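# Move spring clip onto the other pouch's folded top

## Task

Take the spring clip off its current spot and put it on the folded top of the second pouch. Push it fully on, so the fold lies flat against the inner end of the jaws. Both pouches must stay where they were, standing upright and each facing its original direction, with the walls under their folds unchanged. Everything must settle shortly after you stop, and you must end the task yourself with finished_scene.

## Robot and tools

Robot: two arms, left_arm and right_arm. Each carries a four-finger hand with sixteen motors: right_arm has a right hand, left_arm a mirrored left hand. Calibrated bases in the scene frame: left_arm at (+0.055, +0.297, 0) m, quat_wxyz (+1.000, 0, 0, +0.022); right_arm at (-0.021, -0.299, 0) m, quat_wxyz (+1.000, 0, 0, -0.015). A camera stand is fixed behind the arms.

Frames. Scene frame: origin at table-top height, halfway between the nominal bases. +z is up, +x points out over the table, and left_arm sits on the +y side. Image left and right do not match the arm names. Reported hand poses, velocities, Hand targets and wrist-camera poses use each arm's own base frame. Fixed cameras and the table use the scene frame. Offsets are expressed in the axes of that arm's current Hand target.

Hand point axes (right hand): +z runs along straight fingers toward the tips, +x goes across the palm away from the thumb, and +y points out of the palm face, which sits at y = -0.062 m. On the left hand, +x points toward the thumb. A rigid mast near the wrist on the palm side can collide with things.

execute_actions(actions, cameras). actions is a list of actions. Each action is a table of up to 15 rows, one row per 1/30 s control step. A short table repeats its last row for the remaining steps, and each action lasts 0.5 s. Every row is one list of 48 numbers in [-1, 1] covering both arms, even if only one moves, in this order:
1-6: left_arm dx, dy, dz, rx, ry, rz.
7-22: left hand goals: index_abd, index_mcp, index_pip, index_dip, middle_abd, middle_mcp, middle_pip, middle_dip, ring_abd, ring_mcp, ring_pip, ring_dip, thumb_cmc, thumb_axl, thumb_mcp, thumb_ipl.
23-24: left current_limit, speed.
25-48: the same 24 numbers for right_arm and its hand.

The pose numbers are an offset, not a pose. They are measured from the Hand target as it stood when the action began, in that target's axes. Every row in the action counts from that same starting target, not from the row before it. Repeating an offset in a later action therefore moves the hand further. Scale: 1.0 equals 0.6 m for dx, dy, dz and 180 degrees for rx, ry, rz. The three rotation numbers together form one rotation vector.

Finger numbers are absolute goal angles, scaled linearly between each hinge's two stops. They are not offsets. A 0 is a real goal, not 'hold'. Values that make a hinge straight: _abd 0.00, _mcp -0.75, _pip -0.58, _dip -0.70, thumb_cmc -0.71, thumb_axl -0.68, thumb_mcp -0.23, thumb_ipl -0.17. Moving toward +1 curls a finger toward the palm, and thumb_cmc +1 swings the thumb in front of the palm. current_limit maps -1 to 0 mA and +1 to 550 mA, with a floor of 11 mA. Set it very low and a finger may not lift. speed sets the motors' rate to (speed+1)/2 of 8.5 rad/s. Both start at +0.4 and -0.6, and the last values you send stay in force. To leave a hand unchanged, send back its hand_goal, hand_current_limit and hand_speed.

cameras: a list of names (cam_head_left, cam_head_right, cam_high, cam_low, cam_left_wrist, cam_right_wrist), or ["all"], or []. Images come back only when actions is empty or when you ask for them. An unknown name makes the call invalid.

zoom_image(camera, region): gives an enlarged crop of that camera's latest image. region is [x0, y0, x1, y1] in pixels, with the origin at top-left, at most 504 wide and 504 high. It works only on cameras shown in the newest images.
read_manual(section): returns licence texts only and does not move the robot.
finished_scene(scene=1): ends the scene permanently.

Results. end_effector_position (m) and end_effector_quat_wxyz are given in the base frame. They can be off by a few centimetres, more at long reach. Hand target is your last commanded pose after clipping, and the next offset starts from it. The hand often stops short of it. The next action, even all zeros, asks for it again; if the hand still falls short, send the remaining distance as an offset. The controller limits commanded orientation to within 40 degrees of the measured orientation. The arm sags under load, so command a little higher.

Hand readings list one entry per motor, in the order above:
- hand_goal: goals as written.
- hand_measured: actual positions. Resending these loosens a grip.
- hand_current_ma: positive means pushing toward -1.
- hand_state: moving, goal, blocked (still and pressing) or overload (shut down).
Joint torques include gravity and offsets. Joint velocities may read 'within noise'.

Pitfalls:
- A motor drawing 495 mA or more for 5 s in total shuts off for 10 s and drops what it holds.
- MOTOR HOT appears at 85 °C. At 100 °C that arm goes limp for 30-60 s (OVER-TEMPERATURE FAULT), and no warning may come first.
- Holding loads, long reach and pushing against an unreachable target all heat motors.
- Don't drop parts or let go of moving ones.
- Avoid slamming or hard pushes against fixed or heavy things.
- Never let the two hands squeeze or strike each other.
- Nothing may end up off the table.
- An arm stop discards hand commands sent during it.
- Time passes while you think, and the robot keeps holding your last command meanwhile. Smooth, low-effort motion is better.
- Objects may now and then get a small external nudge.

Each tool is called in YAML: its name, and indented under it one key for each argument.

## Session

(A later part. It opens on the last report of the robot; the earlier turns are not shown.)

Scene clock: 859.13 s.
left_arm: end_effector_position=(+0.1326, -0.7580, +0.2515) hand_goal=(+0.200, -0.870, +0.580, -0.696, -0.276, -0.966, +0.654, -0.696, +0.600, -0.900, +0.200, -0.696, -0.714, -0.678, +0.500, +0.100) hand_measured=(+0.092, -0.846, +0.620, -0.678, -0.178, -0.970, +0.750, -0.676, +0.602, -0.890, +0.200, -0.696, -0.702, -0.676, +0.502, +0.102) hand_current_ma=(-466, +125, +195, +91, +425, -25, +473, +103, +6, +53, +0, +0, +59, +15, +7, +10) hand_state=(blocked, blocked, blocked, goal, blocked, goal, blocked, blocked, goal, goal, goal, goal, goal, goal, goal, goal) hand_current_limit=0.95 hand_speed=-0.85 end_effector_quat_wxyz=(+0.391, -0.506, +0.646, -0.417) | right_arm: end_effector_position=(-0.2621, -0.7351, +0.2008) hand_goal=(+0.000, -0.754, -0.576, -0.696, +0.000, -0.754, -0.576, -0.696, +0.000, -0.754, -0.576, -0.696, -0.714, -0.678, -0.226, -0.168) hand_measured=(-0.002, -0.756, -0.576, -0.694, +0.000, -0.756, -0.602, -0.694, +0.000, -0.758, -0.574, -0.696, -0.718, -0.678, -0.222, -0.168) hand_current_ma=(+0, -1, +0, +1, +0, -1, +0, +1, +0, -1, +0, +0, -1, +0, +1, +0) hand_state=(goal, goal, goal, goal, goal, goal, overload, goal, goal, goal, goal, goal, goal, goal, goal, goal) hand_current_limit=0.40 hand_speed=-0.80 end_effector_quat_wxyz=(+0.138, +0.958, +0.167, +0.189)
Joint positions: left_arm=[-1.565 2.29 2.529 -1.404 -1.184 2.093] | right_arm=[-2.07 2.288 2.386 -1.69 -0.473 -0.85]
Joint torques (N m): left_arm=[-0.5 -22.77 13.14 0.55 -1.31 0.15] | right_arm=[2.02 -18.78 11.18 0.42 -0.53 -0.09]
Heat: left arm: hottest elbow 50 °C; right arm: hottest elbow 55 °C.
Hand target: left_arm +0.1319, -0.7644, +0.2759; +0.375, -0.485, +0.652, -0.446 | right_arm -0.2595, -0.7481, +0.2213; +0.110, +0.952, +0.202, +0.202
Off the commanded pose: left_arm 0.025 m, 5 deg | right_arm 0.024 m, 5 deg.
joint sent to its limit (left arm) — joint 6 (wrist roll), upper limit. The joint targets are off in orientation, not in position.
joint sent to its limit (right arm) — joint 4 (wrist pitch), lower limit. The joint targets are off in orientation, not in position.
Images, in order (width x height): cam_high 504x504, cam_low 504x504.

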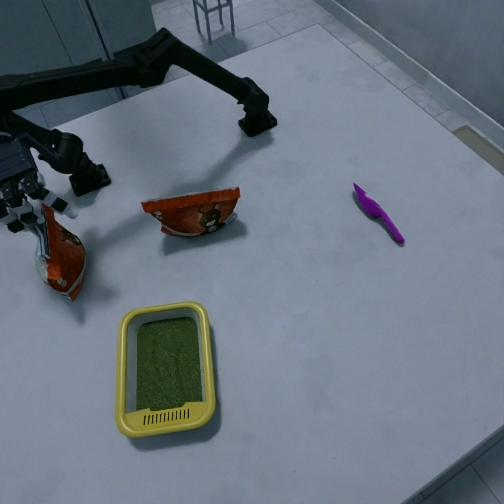

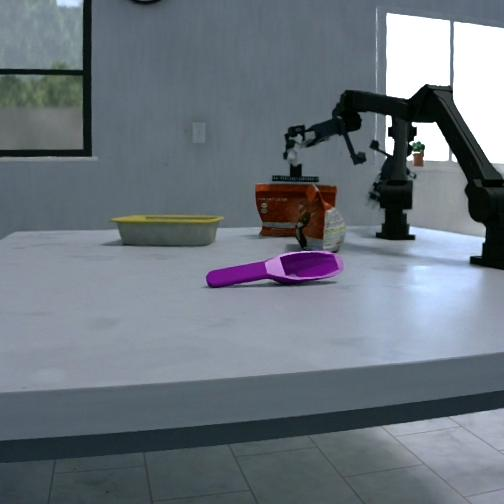

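execute_actions:
  actions:
    - [[0.0025,0.0031,-0.0253,0,0,0,0.2,-0.87,0.58,-0.696,-0.275,-0.965,0.655,-0.696,0.6,-0.9,0.2,-0.696,-0.714,-0.678,0.5,0.1,0.95,-0.85,0,0,0,0,0,0,0,-0.754,-0.576,-0.696,0,-0.754,-0.576,-0.696,0,-0.754,-0.576,-0.696,-0.714,-0.678,-0.226,-0.168,0.4,-0.8]]
  cameras: ["cam_high","cam_low"]

zoom_image:
  camera: "cam_high"
  region: [32, 248, 52, 268]

zoom_image:
  camera: "cam_low"
  region: [268, 160, 328, 200]

zoom_image:
  camera: "cam_high"
  region: [28, 230, 64, 266]

zoom_image:
  camera: "cam_high"
  region: [26, 200, 62, 236]

Scene clock: 860.93 s.
left_arm: end_effector_position=(+0.1247, -0.7594, +0.2524) hand_goal=(+0.200, -0.870, +0.580, -0.696, -0.276, -0.966, +0.654, -0.696, +0.600, -0.900, +0.200, -0.696, -0.714, -0.678, +0.500, +0.100) hand_measured=(+0.092, -0.846, +0.620, -0.678, -0.178, -0.970, +0.750, -0.676, +0.602, -0.890, +0.200, -0.696, -0.702, -0.676, +0.502, +0.102) hand_current_ma=(-466, +125, +195, +91, +425, -25, +473, +103, +6, +53, +0, +0, +59, +15, +7, +10) hand_state=(blocked, blocked, blocked, goal, blocked, goal, blocked, blocked, goal, goal, goal, goal, goal, goal, goal, goal) hand_current_limit=0.95 hand_speed=-0.85 end_effector_quat_wxyz=(+0.390, -0.502, +0.647, -0.420) | right_arm: end_effector_position=(-0.2621, -0.7351, +0.2008) hand_goal=(+0.000, -0.754, -0.576, -0.696, +0.000, -0.754, -0.576, -0.696, +0.000, -0.754, -0.576, -0.696, -0.714, -0.678, -0.226, -0.168) hand_measured=(-0.002, -0.756, -0.576, -0.694, +0.000, -0.756, -0.602, -0.694, +0.000, -0.758, -0.574, -0.696, -0.718, -0.678, -0.222, -0.168) hand_current_ma=(+0, -1, +0, +1, +0, -1, +0, +1, +0, -1, +0, +0, -1, +0, +1, +0) hand_state=(goal, goal, goal, goal, goal, goal, overload, goal, goal, goal, goal, goal, goal, goal, goal, goal) hand_current_limit=0.40 hand_speed=-0.80 end_effector_quat_wxyz=(+0.138, +0.958, +0.167, +0.189)
Joint positions: left_arm=[-1.576 2.29 2.53 -1.404 -1.188 2.093] | right_arm=[-2.07 2.288 2.386 -1.69 -0.473 -0.85]
Joint torques (N m): left_arm=[-0.85 -23.82 11.75 0.36 -1.32 0.14] | right_arm=[2.02 -18.55 11.15 0.29 -0.52 -0.09]
Heat: left arm: hottest elbow 50 °C; right arm: hottest elbow 55 °C.
Hand target: left_arm +0.1170, -0.7624, +0.2790; +0.375, -0.485, +0.652, -0.446 | right_arm -0.2595, -0.7481, +0.2213; +0.110, +0.952, +0.202, +0.202
Off the commanded pose: left_arm 0.028 m, 4 deg | right_arm 0.024 m, 5 deg.
joint sent to its limit (left arm) — joint 6 (wrist roll), upper limit. The joint targets are off in orientation, not in position.
joint sent to its limit (right arm) — joint 4 (wrist pitch), lower limit. The joint targets are off in orientation, not in position.
Images, in order (width x height): cam_high 504x504, cam_low 504x504.

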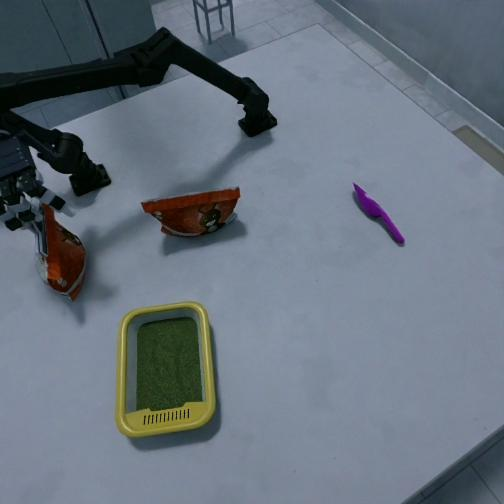

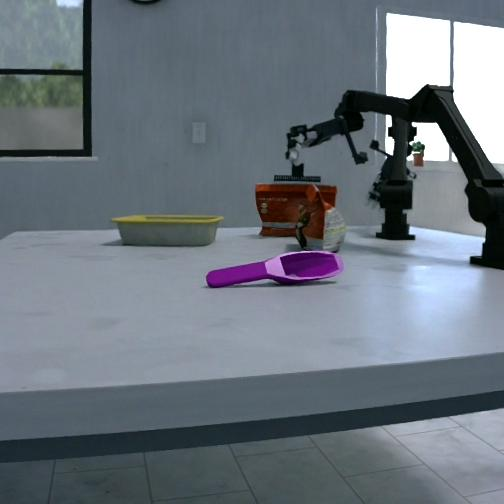

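Scaled by 25.200 from the camera's 504x504 image, which has a finer 720x720 frame.

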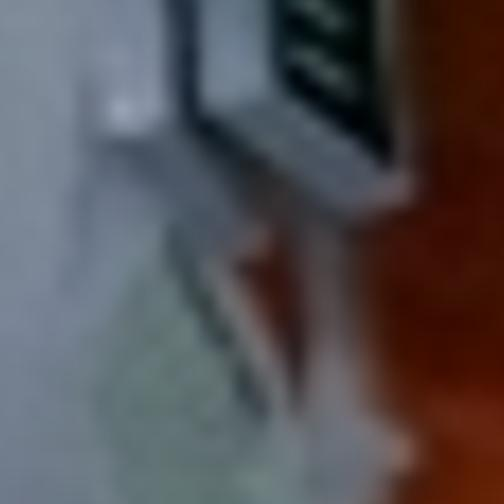

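Scaled by 8.400 from the camera's 504x504 image, which has a finer 720x720 frame.

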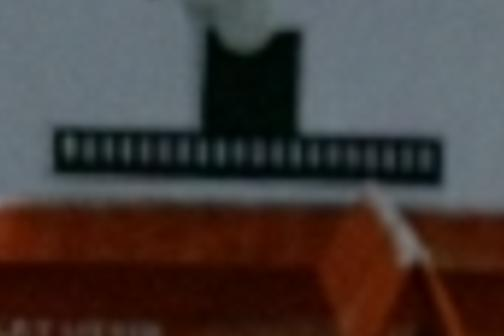

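Scaled by 14.000 from the camera's 504x504 image, which has a finer 720x720 frame.

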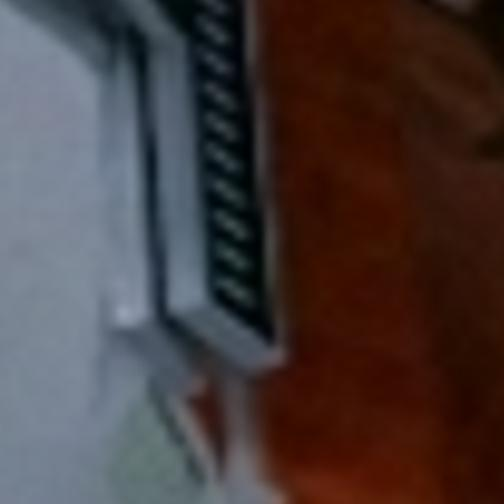

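Scaled by 14.000 from the camera's 504x504 image, which has a finer 720x720 frame.

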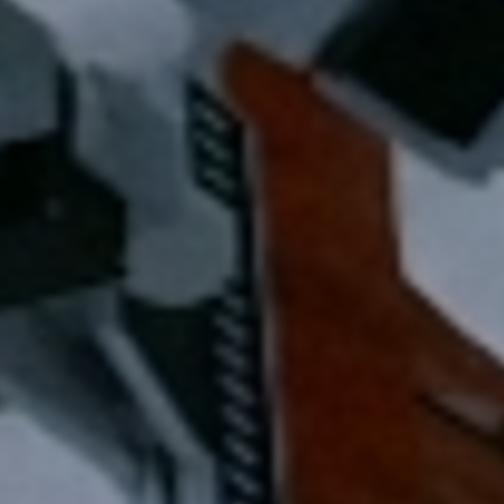

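execute_actions:
  actions:
    - [[0.0005,0.0032,-0.0095,-0.0035,0,0,0.2,-0.87,0.6,-0.696,-0.275,-0.965,0.655,-0.696,0.6,-0.9,0.2,-0.696,-0.714,-0.678,0.5,0.1,0.95,-0.85,0,0,0,0,0,0,0,-0.754,-0.576,-0.696,0,-0.754,-0.576,-0.696,0,-0.754,-0.576,-0.696,-0.714,-0.678,-0.226,-0.168,0.4,-0.8]]
  cameras: ["cam_high","cam_low"]

zoom_image:
  camera: "cam_high"
  region: [32, 248, 52, 268]

zoom_image:
  camera: "cam_low"
  region: [268, 160, 328, 200]

zoom_image:
  camera: "cam_high"
  region: [28, 230, 64, 266]

zoom_image:
  camera: "cam_high"
  region: [26, 200, 62, 236]

Scene clock: 862.33 s.
left_arm: end_effector_position=(+0.1210, -0.7592, +0.2520) hand_goal=(+0.200, -0.870, +0.600, -0.696, -0.276, -0.966, +0.654, -0.696, +0.600, -0.900, +0.200, -0.696, -0.714, -0.678, +0.500, +0.100) hand_measured=(+0.092, -0.846, +0.624, -0.678, -0.180, -0.970, +0.750, -0.676, +0.602, -0.890, +0.200, -0.696, -0.702, -0.676, +0.502, +0.102) hand_current_ma=(-466, +125, +115, +91, +419, -24, +473, +103, +6, +53, +0, +0, +59, +15, +7, +10) hand_state=(blocked, blocked, blocked, goal, blocked, goal, blocked, blocked, goal, goal, goal, goal, goal, goal, goal, goal) hand_current_limit=0.95 hand_speed=-0.85 end_effector_quat_wxyz=(+0.389, -0.500, +0.650, -0.420) | right_arm: end_effector_position=(-0.2621, -0.7351, +0.2008) hand_goal=(+0.000, -0.754, -0.576, -0.696, +0.000, -0.754, -0.576, -0.696, +0.000, -0.754, -0.576, -0.696, -0.714, -0.678, -0.226, -0.168) hand_measured=(-0.002, -0.756, -0.576, -0.694, +0.000, -0.756, -0.602, -0.694, +0.000, -0.758, -0.574, -0.696, -0.718, -0.678, -0.222, -0.168) hand_current_ma=(+0, -1, +0, +1, +0, -1, +0, +1, +0, -1, +0, +0, -1, +0, +1, +0) hand_state=(goal, goal, goal, goal, goal, goal, overload, goal, goal, goal, goal, goal, goal, goal, goal, goal) hand_current_limit=0.40 hand_speed=-0.80 end_effector_quat_wxyz=(+0.138, +0.958, +0.167, +0.189)
Joint positions: left_arm=[-1.581 2.29 2.53 -1.408 -1.186 2.093] | right_arm=[-2.07 2.288 2.386 -1.69 -0.473 -0.85]
Joint torques (N m): left_arm=[-1.38 -24.41 11.06 0.44 -1.04 0.15] | right_arm=[1.79 -18.61 11.1 0.55 -0.54 -0.11]
Heat: left arm: hottest elbow 50 °C; right arm: hottest elbow 55 °C.
Hand target: left_arm +0.1111, -0.7611, +0.2790; +0.372, -0.487, +0.655, -0.442 | right_arm -0.2595, -0.7481, +0.2213; +0.110, +0.952, +0.202, +0.202
Off the commanded pose: left_arm 0.029 m, 4 deg | right_arm 0.024 m, 5 deg.
joint sent to its limit (left arm) — joint 6 (wrist roll), upper limit. The joint targets still meet the commanded pose.
joint sent to its limit (right arm) — joint 4 (wrist pitch), lower limit. The joint targets are off in orientation, not in position.
Images, in order (width x height): cam_high 504x504, cam_low 504x504.

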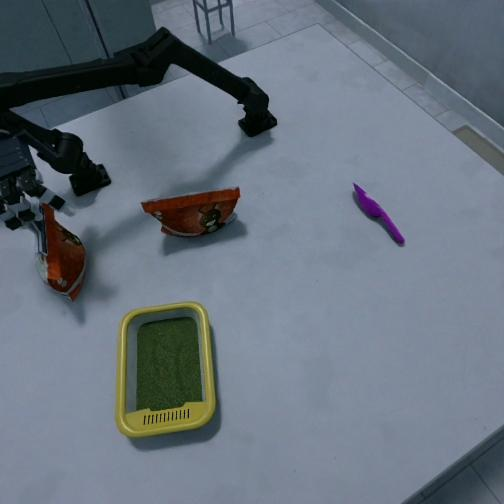

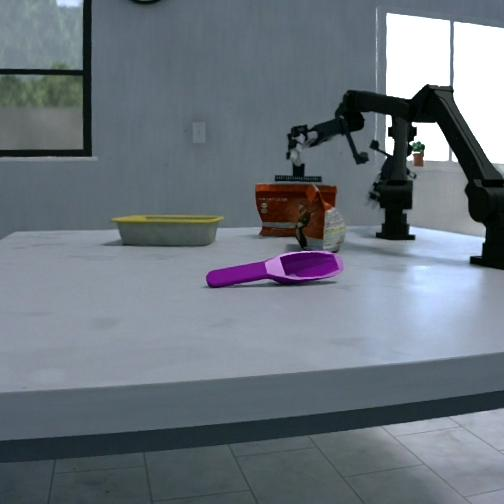

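Scaled by 25.200 from the camera's 504x504 image, which has a finer 720x720 frame.

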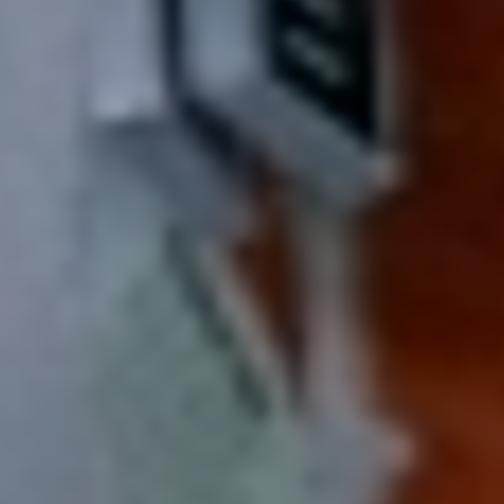

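Scaled by 8.400 from the camera's 504x504 image, which has a finer 720x720 frame.

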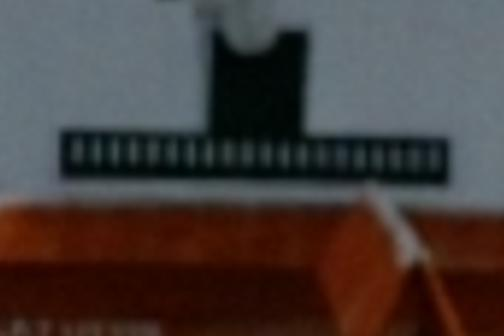

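Scaled by 14.000 from the camera's 504x504 image, which has a finer 720x720 frame.

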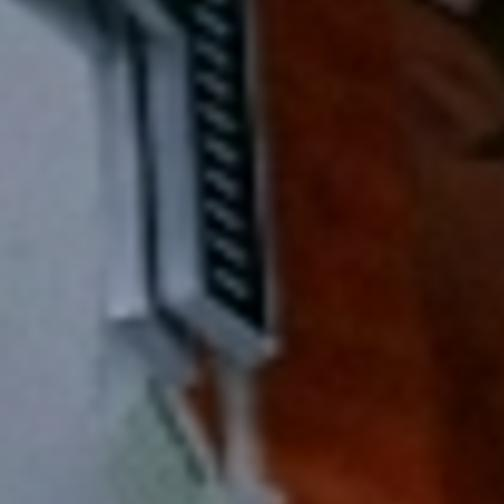

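Scaled by 14.000 from the camera's 504x504 image, which has a finer 720x720 frame.

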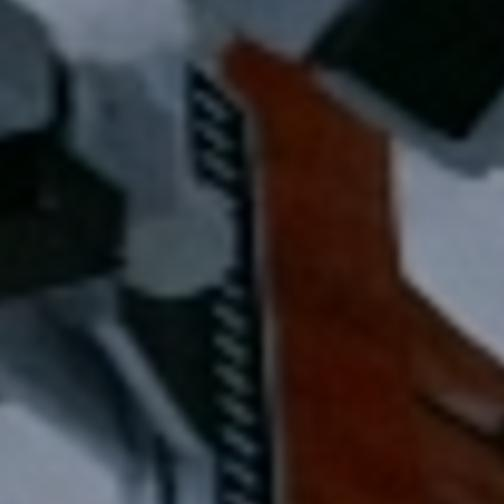

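execute_actions:
  actions:
    - [[-0.0016,0.0068,0.0111,0,0,0,0.2,-0.87,0.6,-0.696,-0.275,-0.965,0.655,-0.696,0.6,-0.9,0.2,-0.696,-0.714,-0.678,0.5,0.1,0.95,-0.85,0,0,0,0,0,0,0,-0.754,-0.576,-0.696,0,-0.754,-0.576,-0.696,0,-0.754,-0.576,-0.696,-0.714,-0.678,-0.226,-0.168,0.4,-0.8]]
  cameras: ["cam_high","cam_low"]

zoom_image:
  camera: "cam_high"
  region: [32, 248, 52, 268]

zoom_image:
  camera: "cam_low"
  region: [268, 160, 328, 200]

zoom_image:
  camera: "cam_high"
  region: [28, 230, 64, 266]

zoom_image:
  camera: "cam_high"
  region: [26, 200, 62, 236]

Scene clock: 863.43 s.
left_arm: end_effector_position=(+0.1207, -0.7593, +0.2518) hand_goal=(+0.200, -0.870, +0.600, -0.696, -0.276, -0.966, +0.654, -0.696, +0.600, -0.900, +0.200, -0.696, -0.714, -0.678, +0.500, +0.100) hand_measured=(+0.092, -0.846, +0.624, -0.678, -0.180, -0.970, +0.750, -0.676, +0.602, -0.890, +0.200, -0.696, -0.702, -0.676, +0.502, +0.102) hand_current_ma=(-466, +125, +115, +91, +419, -24, +473, +103, +6, +53, +0, +0, +59, +15, +7, +10) hand_state=(blocked, blocked, blocked, goal, blocked, goal, blocked, blocked, goal, goal, goal, goal, goal, goal, goal, goal) hand_current_limit=0.95 hand_speed=-0.85 end_effector_quat_wxyz=(+0.388, -0.500, +0.650, -0.420) | right_arm: end_effector_position=(-0.2621, -0.7351, +0.2008) hand_goal=(+0.000, -0.754, -0.576, -0.696, +0.000, -0.754, -0.576, -0.696, +0.000, -0.754, -0.576, -0.696, -0.714, -0.678, -0.226, -0.168) hand_measured=(-0.002, -0.756, -0.576, -0.694, +0.000, -0.756, -0.602, -0.694, +0.000, -0.758, -0.574, -0.696, -0.718, -0.678, -0.222, -0.168) hand_current_ma=(+0, -1, +0, +1, +0, -1, +0, +1, +0, -1, +0, +0, -1, +0, +1, +0) hand_state=(goal, goal, goal, goal, goal, goal, overload, goal, goal, goal, goal, goal, goal, goal, goal, goal) hand_current_limit=0.40 hand_speed=-0.80 end_effector_quat_wxyz=(+0.138, +0.958, +0.167, +0.189)
Joint positions: left_arm=[-1.581 2.29 2.53 -1.408 -1.185 2.093] | right_arm=[-2.07 2.288 2.386 -1.69 -0.473 -0.85]
Joint torques (N m): left_arm=[-0.85 -24.41 9.69 1.01 -1.04 0.13] | right_arm=[1.96 -18.32 11.19 0.32 -0.55 -0.08]
Heat: left arm: hottest elbow 50 °C; right arm: hottest elbow 55 °C.
Hand target: left_arm +0.1163, -0.7610, +0.2730; +0.372, -0.487, +0.655, -0.442 | right_arm -0.2595, -0.7481, +0.2213; +0.110, +0.952, +0.202, +0.202
Off the commanded pose: left_arm 0.022 m, 4 deg | right_arm 0.024 m, 5 deg.
joint sent to its limit (left arm) — joint 6 (wrist roll), upper limit. The joint targets still meet the commanded pose.
joint sent to its limit (right arm) — joint 4 (wrist pitch), lower limit. The joint targets are off in orientation, not in position.
Images, in order (width x height): cam_high 504x504, cam_low 504x504.

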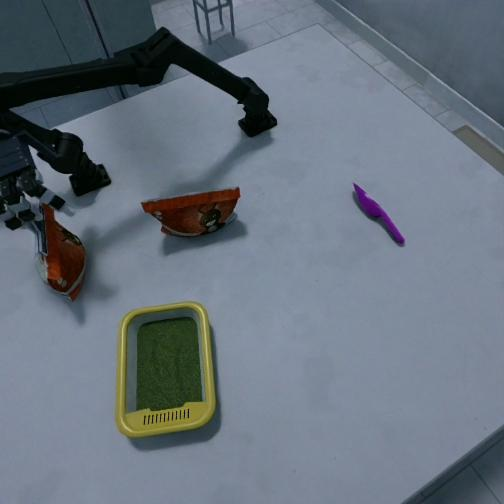

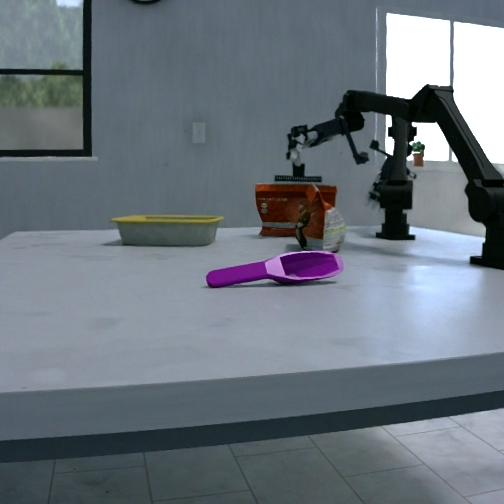

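Scaled by 25.200 from the camera's 504x504 image, which has a finer 720x720 frame.

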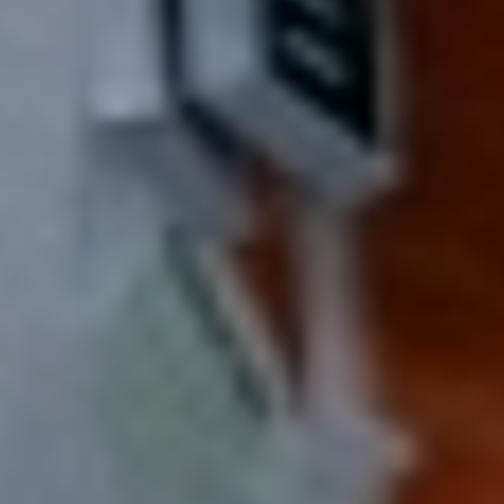

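Scaled by 8.400 from the camera's 504x504 image, which has a finer 720x720 frame.

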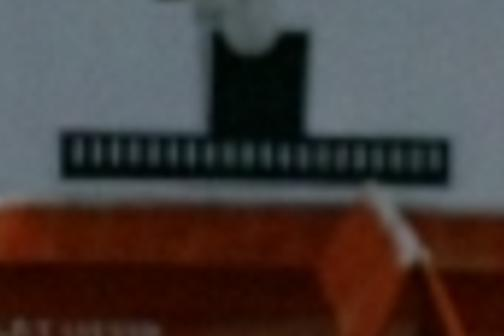

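Scaled by 14.000 from the camera's 504x504 image, which has a finer 720x720 frame.

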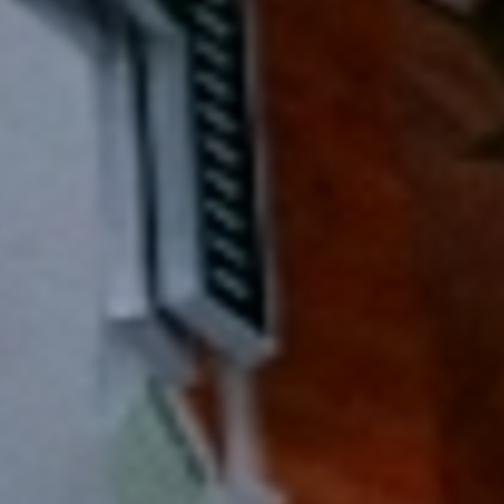

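Scaled by 14.000 from the camera's 504x504 image, which has a finer 720x720 frame.

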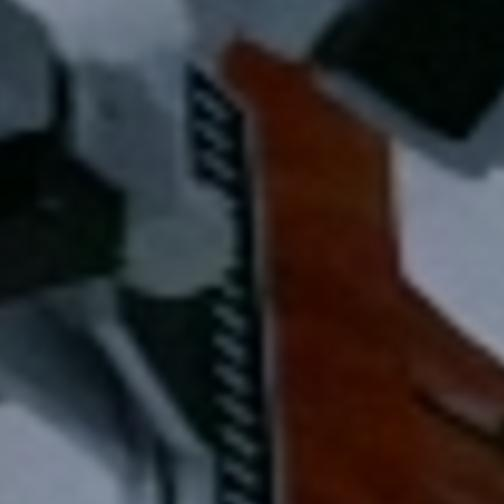

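execute_actions:
  actions:
    - [[-0.0044,0.0097,0.0032,0,0,0,0.2,-0.87,0.6,-0.696,-0.275,-0.965,0.655,-0.696,0.6,-0.9,0.2,-0.696,-0.714,-0.678,0.5,0.1,0.95,-0.85,0,0,0,0,0,0,0,-0.754,-0.576,-0.696,0,-0.754,-0.576,-0.696,0,-0.754,-0.576,-0.696,-0.714,-0.678,-0.226,-0.168,0.4,-0.8]]
  cameras: ["cam_high","cam_low"]

zoom_image:
  camera: "cam_high"
  region: [32, 248, 52, 268]

zoom_image:
  camera: "cam_low"
  region: [268, 160, 328, 200]

zoom_image:
  camera: "cam_high"
  region: [26, 200, 62, 236]

Scene clock: 864.73 s.
left_arm: end_effector_position=(+0.1206, -0.7601, +0.2441) hand_goal=(+0.200, -0.870, +0.600, -0.696, -0.276, -0.966, +0.654, -0.696, +0.600, -0.900, +0.200, -0.696, -0.714, -0.678, +0.500, +0.100) hand_measured=(+0.092, -0.846, +0.624, -0.678, -0.180, -0.970, +0.750, -0.676, +0.602, -0.890, +0.200, -0.696, -0.702, -0.676, +0.502, +0.102) hand_current_ma=(-466, +125, +115, +90, +419, -24, +473, +103, +6, +53, +0, +0, +59, +15, +7, +10) hand_state=(blocked, blocked, blocked, goal, blocked, goal, blocked, blocked, goal, goal, goal, goal, goal, goal, goal, goal) hand_current_limit=0.95 hand_speed=-0.85 end_effector_quat_wxyz=(+0.389, -0.500, +0.651, -0.419) | right_arm: end_effector_position=(-0.2621, -0.7351, +0.2008) hand_goal=(+0.000, -0.754, -0.576, -0.696, +0.000, -0.754, -0.576, -0.696, +0.000, -0.754, -0.576, -0.696, -0.714, -0.678, -0.226, -0.168) hand_measured=(-0.002, -0.756, -0.576, -0.694, +0.000, -0.756, -0.602, -0.694, +0.000, -0.758, -0.574, -0.696, -0.718, -0.678, -0.222, -0.168) hand_current_ma=(+0, -1, +0, +1, +0, -1, +0, +1, +0, -1, +0, +0, -1, +0, +1, +0) hand_state=(goal, goal, goal, goal, goal, goal, overload, goal, goal, goal, goal, goal, goal, goal, goal, goal) hand_current_limit=0.40 hand_speed=-0.80 end_effector_quat_wxyz=(+0.138, +0.958, +0.167, +0.189)
Joint positions: left_arm=[-1.581 2.287 2.505 -1.388 -1.184 2.093] | right_arm=[-2.07 2.288 2.386 -1.69 -0.473 -0.85]
Joint torques (N m): left_arm=[-0.56 -25.88 7.64 1.37 -1.07 0.13] | right_arm=[1.73 -18.32 11.12 0.39 -0.54 -0.11]
Heat: left arm: hottest elbow 50 °C; right arm: hottest elbow 55 °C.
Hand target: left_arm +0.1169, -0.7581, +0.2668; +0.372, -0.487, +0.655, -0.442 | right_arm -0.2595, -0.7481, +0.2213; +0.110, +0.952, +0.202, +0.202
Off the commanded pose: left_arm 0.023 m, 4 deg | right_arm 0.024 m, 5 deg.
joint sent to its limit (left arm) — joint 6 (wrist roll), upper limit. The joint targets still meet the commanded pose.
joint sent to its limit (right arm) — joint 4 (wrist pitch), lower limit. The joint targets are off in orientation, not in position.
Images, in order (width x height): cam_high 504x504, cam_low 504x504.

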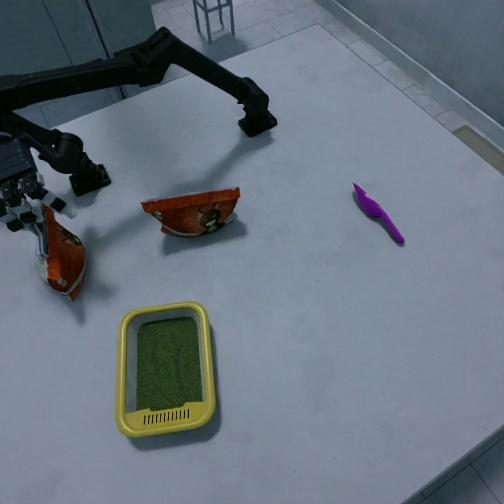

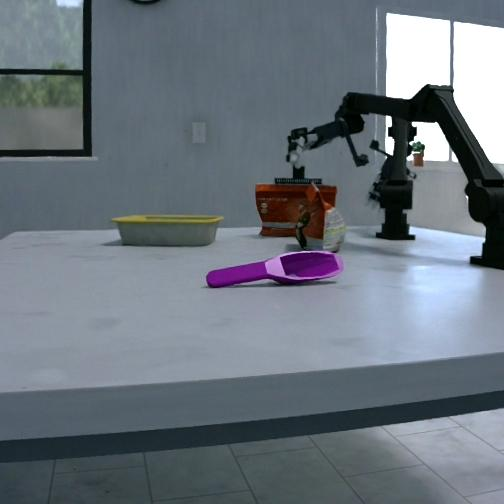

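Scaled by 25.200 from the camera's 504x504 image, which has a finer 720x720 frame.

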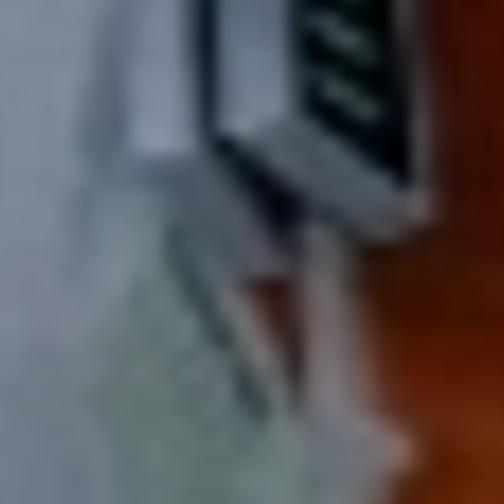

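Scaled by 8.400 from the camera's 504x504 image, which has a finer 720x720 frame.

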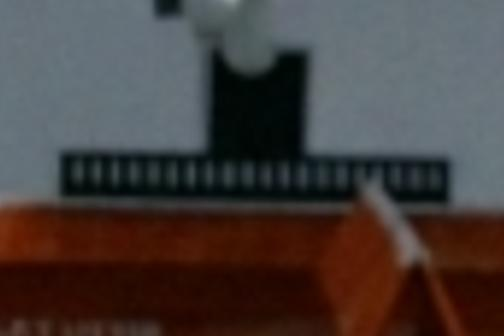

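Scaled by 14.000 from the camera's 504x504 image, which has a finer 720x720 frame.

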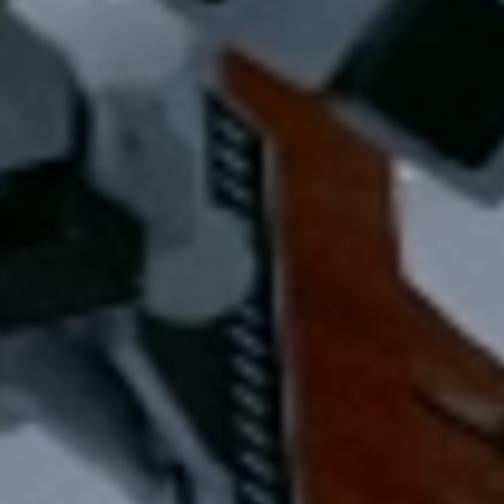

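execute_actions:
  actions:
    - [[0.0008,0.0126,0.0044,0,0,0,0.2,-0.87,0.6,-0.696,-0.275,-0.965,0.655,-0.696,0.6,-0.9,0.2,-0.696,-0.714,-0.678,0.5,0.1,0.95,-0.85,0,0,0,0,0,0,0,-0.754,-0.576,-0.696,0,-0.754,-0.576,-0.696,0,-0.754,-0.576,-0.696,-0.714,-0.678,-0.226,-0.168,0.4,-0.8]]
  cameras: ["cam_high","cam_low"]

zoom_image:
  camera: "cam_high"
  region: [32, 248, 52, 268]

zoom_image:
  camera: "cam_low"
  region: [268, 160, 328, 200]

zoom_image:
  camera: "cam_high"
  region: [26, 200, 62, 236]

Scene clock: 865.80 s.
left_arm: end_effector_position=(+0.1206, -0.7597, +0.2399) hand_goal=(+0.200, -0.870, +0.600, -0.696, -0.276, -0.966, +0.654, -0.696, +0.600, -0.900, +0.200, -0.696, -0.714, -0.678, +0.500, +0.100) hand_measured=(+0.092, -0.846, +0.624, -0.678, -0.180, -0.970, +0.750, -0.674, +0.602, -0.890, +0.200, -0.696, -0.702, -0.676, +0.502, +0.102) hand_current_ma=(-466, +125, +115, +91, +414, -24, +473, +105, +6, +53, +0, +0, +59, +15, +7, +10) hand_state=(blocked, blocked, blocked, goal, blocked, goal, blocked, blocked, goal, goal, goal, goal, goal, goal, goal, goal) hand_current_limit=0.95 hand_speed=-0.85 end_effector_quat_wxyz=(+0.387, -0.501, +0.650, -0.420) | right_arm: end_effector_position=(-0.2621, -0.7351, +0.2008) hand_goal=(+0.000, -0.754, -0.576, -0.696, +0.000, -0.754, -0.576, -0.696, +0.000, -0.754, -0.576, -0.696, -0.714, -0.678, -0.226, -0.168) hand_measured=(-0.002, -0.756, -0.576, -0.694, +0.000, -0.756, -0.602, -0.694, +0.000, -0.758, -0.574, -0.696, -0.718, -0.678, -0.222, -0.168) hand_current_ma=(+0, -1, +0, +1, +0, -1, +0, +1, +0, -1, +0, +0, -1, +0, +1, +0) hand_state=(goal, goal, goal, goal, goal, goal, overload, goal, goal, goal, goal, goal, goal, goal, goal, goal) hand_current_limit=0.40 hand_speed=-0.80 end_effector_quat_wxyz=(+0.138, +0.958, +0.167, +0.189)
Joint positions: left_arm=[-1.581 2.273 2.467 -1.359 -1.184 2.093] | right_arm=[-2.07 2.288 2.386 -1.69 -0.473 -0.85]
Joint torques (N m): left_arm=[-0.67 -25.52 7.5 1.43 -1.05 0.14] | right_arm=[2.2 -18.78 11.21 0.35 -0.57 -0.11]
Heat: left arm: hottest elbow 49 °C; right arm: hottest elbow 55 °C.
Hand target: left_arm +0.1168, -0.7582, +0.2589; +0.372, -0.487, +0.655, -0.442 | right_arm -0.2595, -0.7481, +0.2213; +0.110, +0.952, +0.202, +0.202
Off the commanded pose: left_arm 0.019 m, 3 deg | right_arm 0.024 m, 5 deg.
joint sent to its limit (left arm) — joint 6 (wrist roll), upper limit. The joint targets still meet the commanded pose.
joint sent to its limit (right arm) — joint 4 (wrist pitch), lower limit. The joint targets are off in orientation, not in position.
Images, in order (width x height): cam_high 504x504, cam_low 504x504.

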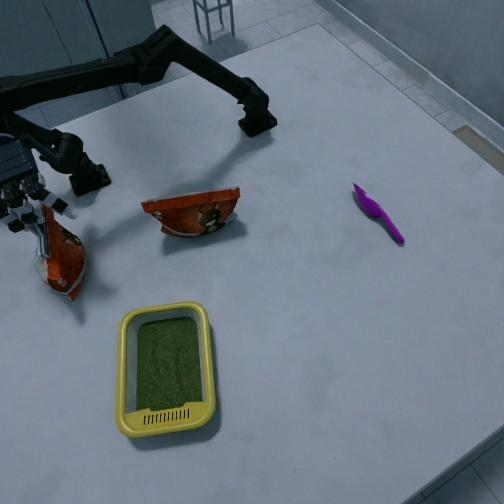

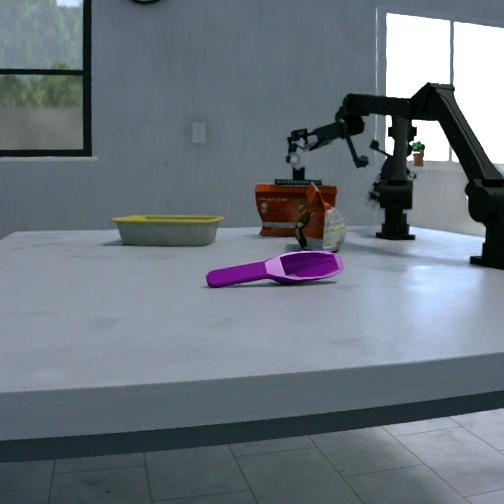

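Scaled by 25.200 from the camera's 504x504 image, which has a finer 720x720 frame.

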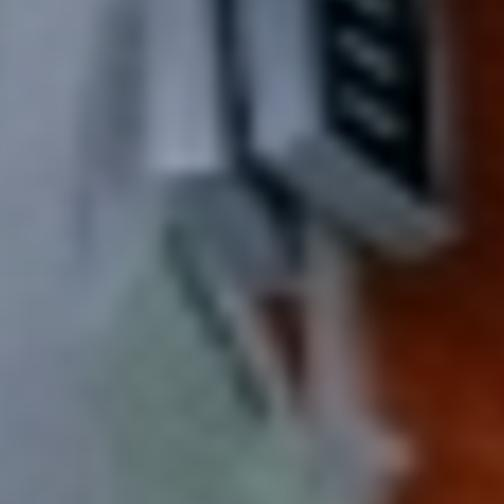

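Scaled by 8.400 from the camera's 504x504 image, which has a finer 720x720 frame.

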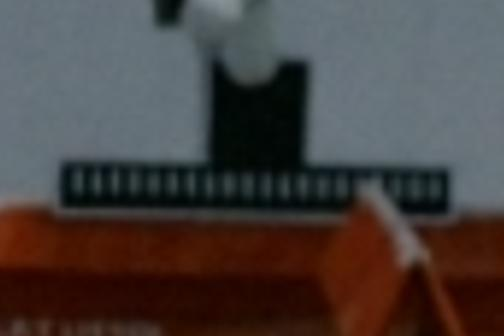

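Scaled by 14.000 from the camera's 504x504 image, which has a finer 720x720 frame.

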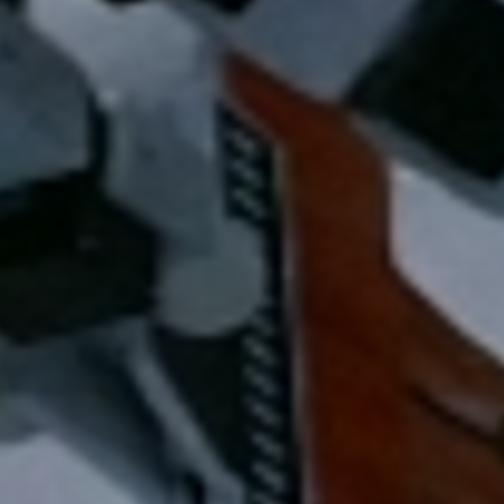

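execute_actions:
  actions:
    - [[0.0008,0.0126,0.0044,0,0,0,0.2,-0.87,0.6,-0.696,-0.275,-0.965,0.655,-0.696,0.6,-0.9,0.2,-0.696,-0.714,-0.678,0.5,0.1,0.95,-0.85,0,0,0,0,0,0,0,-0.754,-0.576,-0.696,0,-0.754,-0.576,-0.696,0,-0.754,-0.576,-0.696,-0.714,-0.678,-0.226,-0.168,0.4,-0.8]]
  cameras: ["cam_high","cam_low"]

zoom_image:
  camera: "cam_high"
  region: [32, 248, 52, 268]

zoom_image:
  camera: "cam_low"
  region: [268, 160, 328, 200]

zoom_image:
  camera: "cam_high"
  region: [26, 200, 62, 236]

Scene clock: 866.67 s.
left_arm: end_effector_position=(+0.1206, -0.7591, +0.2370) hand_goal=(+0.200, -0.870, +0.600, -0.696, -0.276, -0.966, +0.654, -0.696, +0.600, -0.900, +0.200, -0.696, -0.714, -0.678, +0.500, +0.100) hand_measured=(+0.092, -0.846, +0.624, -0.678, -0.182, -0.972, +0.750, -0.674, +0.602, -0.890, +0.200, -0.696, -0.702, -0.676, +0.502, +0.102) hand_current_ma=(-466, +125, +115, +91, +408, -31, +473, +109, +6, +53, +0, +0, +59, +15, +7, +10) hand_state=(blocked, blocked, blocked, goal, blocked, goal, blocked, blocked, goal, goal, goal, goal, goal, goal, goal, goal) hand_current_limit=0.95 hand_speed=-0.85 end_effector_quat_wxyz=(+0.385, -0.502, +0.648, -0.423) | right_arm: end_effector_position=(-0.2621, -0.7351, +0.2008) hand_goal=(+0.000, -0.754, -0.576, -0.696, +0.000, -0.754, -0.576, -0.696, +0.000, -0.754, -0.576, -0.696, -0.714, -0.678, -0.226, -0.168) hand_measured=(-0.002, -0.756, -0.576, -0.694, +0.000, -0.756, -0.602, -0.694, +0.000, -0.758, -0.574, -0.696, -0.718, -0.678, -0.222, -0.168) hand_current_ma=(+0, -1, +0, +1, +0, -1, +0, +1, +0, -1, +0, +0, -1, +0, +1, +0) hand_state=(goal, goal, goal, goal, goal, goal, overload, goal, goal, goal, goal, goal, goal, goal, goal, goal) hand_current_limit=0.40 hand_speed=-0.80 end_effector_quat_wxyz=(+0.138, +0.958, +0.167, +0.189)
Joint positions: left_arm=[-1.581 2.259 2.433 -1.331 -1.184 2.093] | right_arm=[-2.07 2.288 2.386 -1.69 -0.473 -0.85]
Joint torques (N m): left_arm=[-0.67 -24.76 7.47 1.44 -1.03 0.14] | right_arm=[1.79 -18.55 11.34 0.32 -0.53 -0.07]
Heat: left arm: hottest elbow 49 °C; right arm: hottest elbow 55 °C.
Hand target: left_arm +0.1168, -0.7582, +0.2508; +0.372, -0.487, +0.655, -0.442 | right_arm -0.2595, -0.7481, +0.2213; +0.110, +0.952, +0.202, +0.202
Off the commanded pose: left_arm 0.014 m, 3 deg | right_arm 0.024 m, 5 deg.
joint sent to its limit (left arm) — joint 6 (wrist roll), upper limit. The joint targets still meet the commanded pose.
joint sent to its limit (right arm) — joint 4 (wrist pitch), lower limit. The joint targets are off in orientation, not in position.
Images, in order (width x height): cam_high 504x504, cam_low 504x504.

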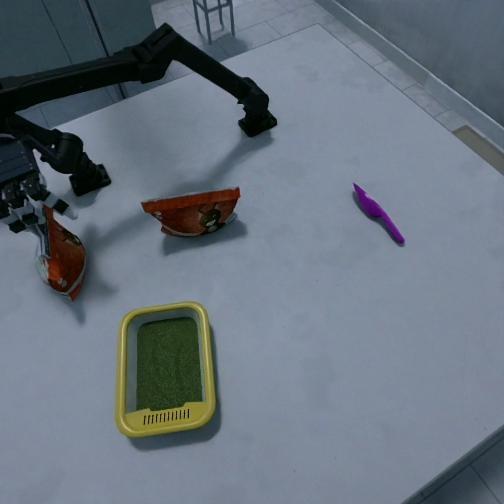

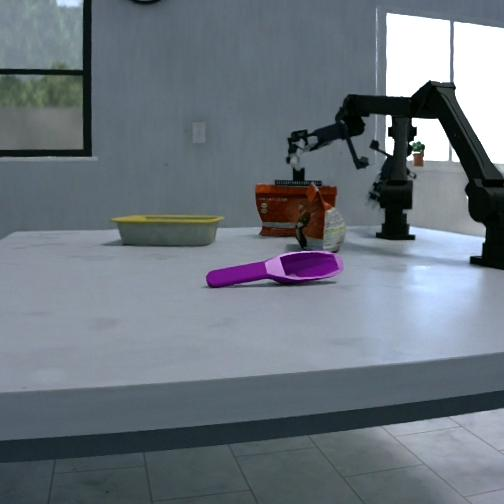

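Scaled by 25.200 from the camera's 504x504 image, which has a finer 720x720 frame.

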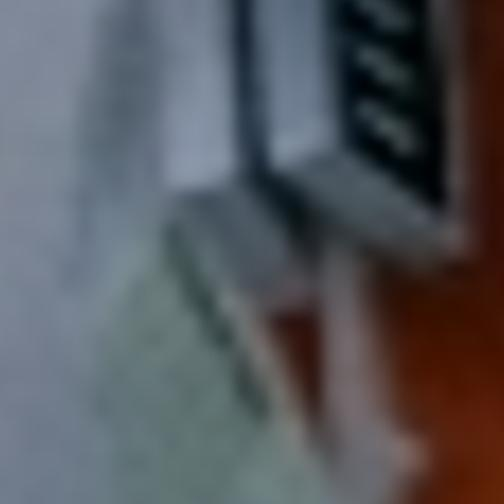

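Scaled by 8.400 from the camera's 504x504 image, which has a finer 720x720 frame.

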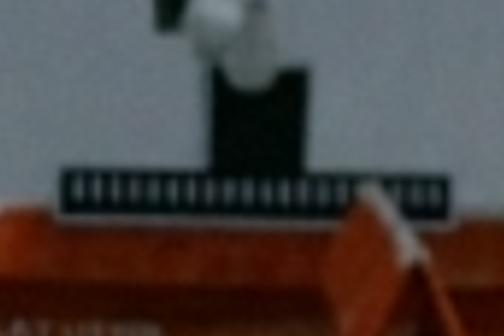

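Scaled by 14.000 from the camera's 504x504 image, which has a finer 720x720 frame.

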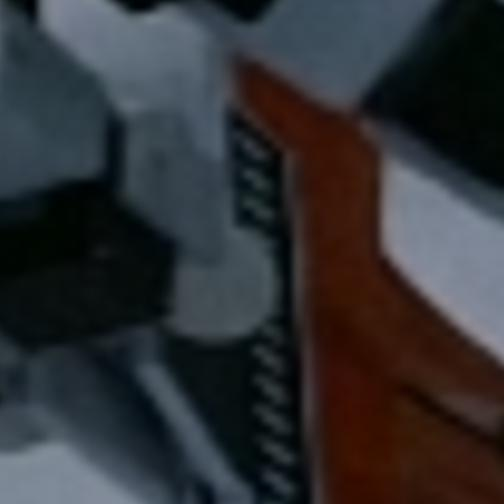

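execute_actions:
  actions:
    - [[0.0008,0.0126,0.0044,0,0,0,0.202,-0.87,0.58,-0.696,-0.285,-0.965,0.654,-0.696,0.6,-0.9,0.2,-0.696,-0.714,-0.678,0.5,0.1,0.95,-0.85,0,0,0,0,0,0,0,-0.754,-0.576,-0.696,0,-0.754,-0.576,-0.696,0,-0.754,-0.576,-0.696,-0.714,-0.678,-0.226,-0.168,0.4,-0.8]]
  cameras: ["cam_high","cam_low"]

zoom_image:
  camera: "cam_high"
  region: [32, 248, 52, 268]

zoom_image:
  camera: "cam_low"
  region: [268, 160, 328, 200]

zoom_image:
  camera: "cam_high"
  region: [20, 190, 92, 290]

Scene clock: 867.83 s.
left_arm: end_effector_position=(+0.1207, -0.7587, +0.2335) hand_goal=(+0.202, -0.870, +0.580, -0.696, -0.286, -0.966, +0.654, -0.696, +0.600, -0.900, +0.200, -0.696, -0.714, -0.678, +0.500, +0.100) hand_measured=(+0.092, -0.846, +0.624, -0.678, -0.196, -0.976, +0.750, -0.672, +0.602, -0.890, +0.200, -0.696, -0.702, -0.676, +0.502, +0.102) hand_current_ma=(-475, +125, +215, +90, +393, -47, +473, +121, +6, +53, +0, +0, +59, +15, +7, +10) hand_state=(blocked, blocked, blocked, goal, blocked, goal, blocked, blocked, goal, goal, goal, goal, goal, goal, goal, goal) hand_current_limit=0.95 hand_speed=-0.85 end_effector_quat_wxyz=(+0.384, -0.503, +0.647, -0.425) | right_arm: end_effector_position=(-0.2621, -0.7351, +0.2008) hand_goal=(+0.000, -0.754, -0.576, -0.696, +0.000, -0.754, -0.576, -0.696, +0.000, -0.754, -0.576, -0.696, -0.714, -0.678, -0.226, -0.168) hand_measured=(-0.002, -0.756, -0.576, -0.694, +0.000, -0.756, -0.602, -0.694, +0.000, -0.758, -0.574, -0.696, -0.718, -0.678, -0.222, -0.168) hand_current_ma=(+0, -1, +0, +1, +0, -1, +0, +1, +0, -1, +0, +0, -1, +0, +1, +0) hand_state=(goal, goal, goal, goal, goal, goal, overload, goal, goal, goal, goal, goal, goal, goal, goal, goal) hand_current_limit=0.40 hand_speed=-0.80 end_effector_quat_wxyz=(+0.138, +0.958, +0.167, +0.189)
Joint positions: left_arm=[-1.581 2.247 2.402 -1.305 -1.184 2.094] | right_arm=[-2.07 2.288 2.386 -1.69 -0.473 -0.85]
Joint torques (N m): left_arm=[-0.73 -24.53 7.25 1.44 -1 0.14] | right_arm=[1.9 -18.9 11.18 0.38 -0.54 -0.1]
Heat: left arm: hottest elbow 49 °C; right arm: hottest elbow 55 °C.
Hand target: left_arm +0.1167, -0.7582, +0.2427; +0.372, -0.487, +0.655, -0.442 | right_arm -0.2595, -0.7481, +0.2213; +0.110, +0.952, +0.202, +0.202
Off the commanded pose: left_arm 0.010 m, 3 deg | right_arm 0.024 m, 5 deg.
joint sent to its limit (left arm) — joint 6 (wrist roll), upper limit. The joint targets still meet the commanded pose.
joint sent to its limit (right arm) — joint 4 (wrist pitch), lower limit. The joint targets are off in orientation, not in position.
Images, in order (width x height): cam_high 504x504, cam_low 504x504.

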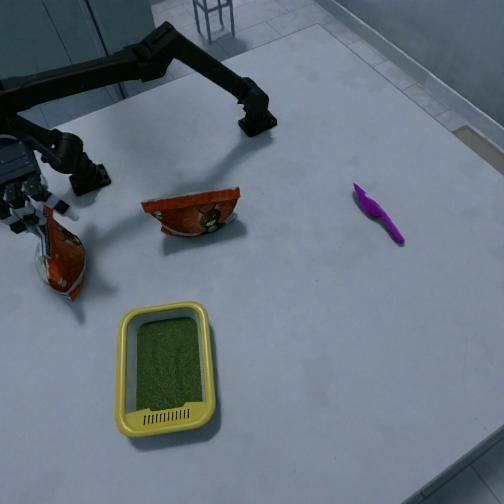

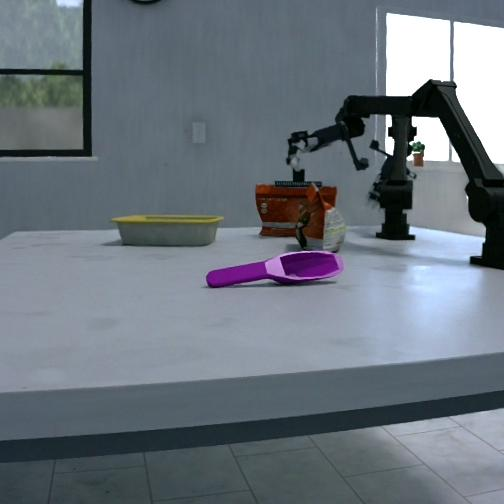

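Scaled by 25.200 from the camera's 504x504 image, which has a finer 720x720 frame.

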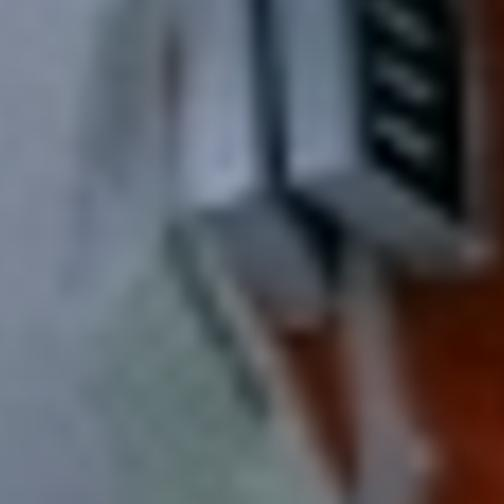

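Scaled by 8.400 from the camera's 504x504 image, which has a finer 720x720 frame.

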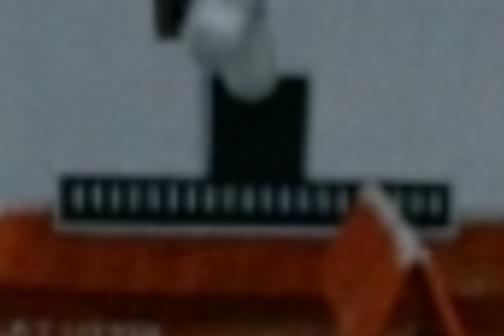

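Scaled by 5.040 from the camera's 504x504 image, which has a finer 720x720 frame.

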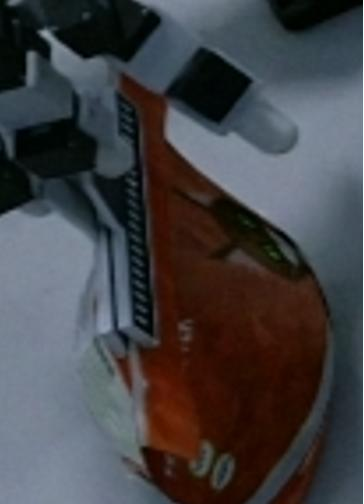

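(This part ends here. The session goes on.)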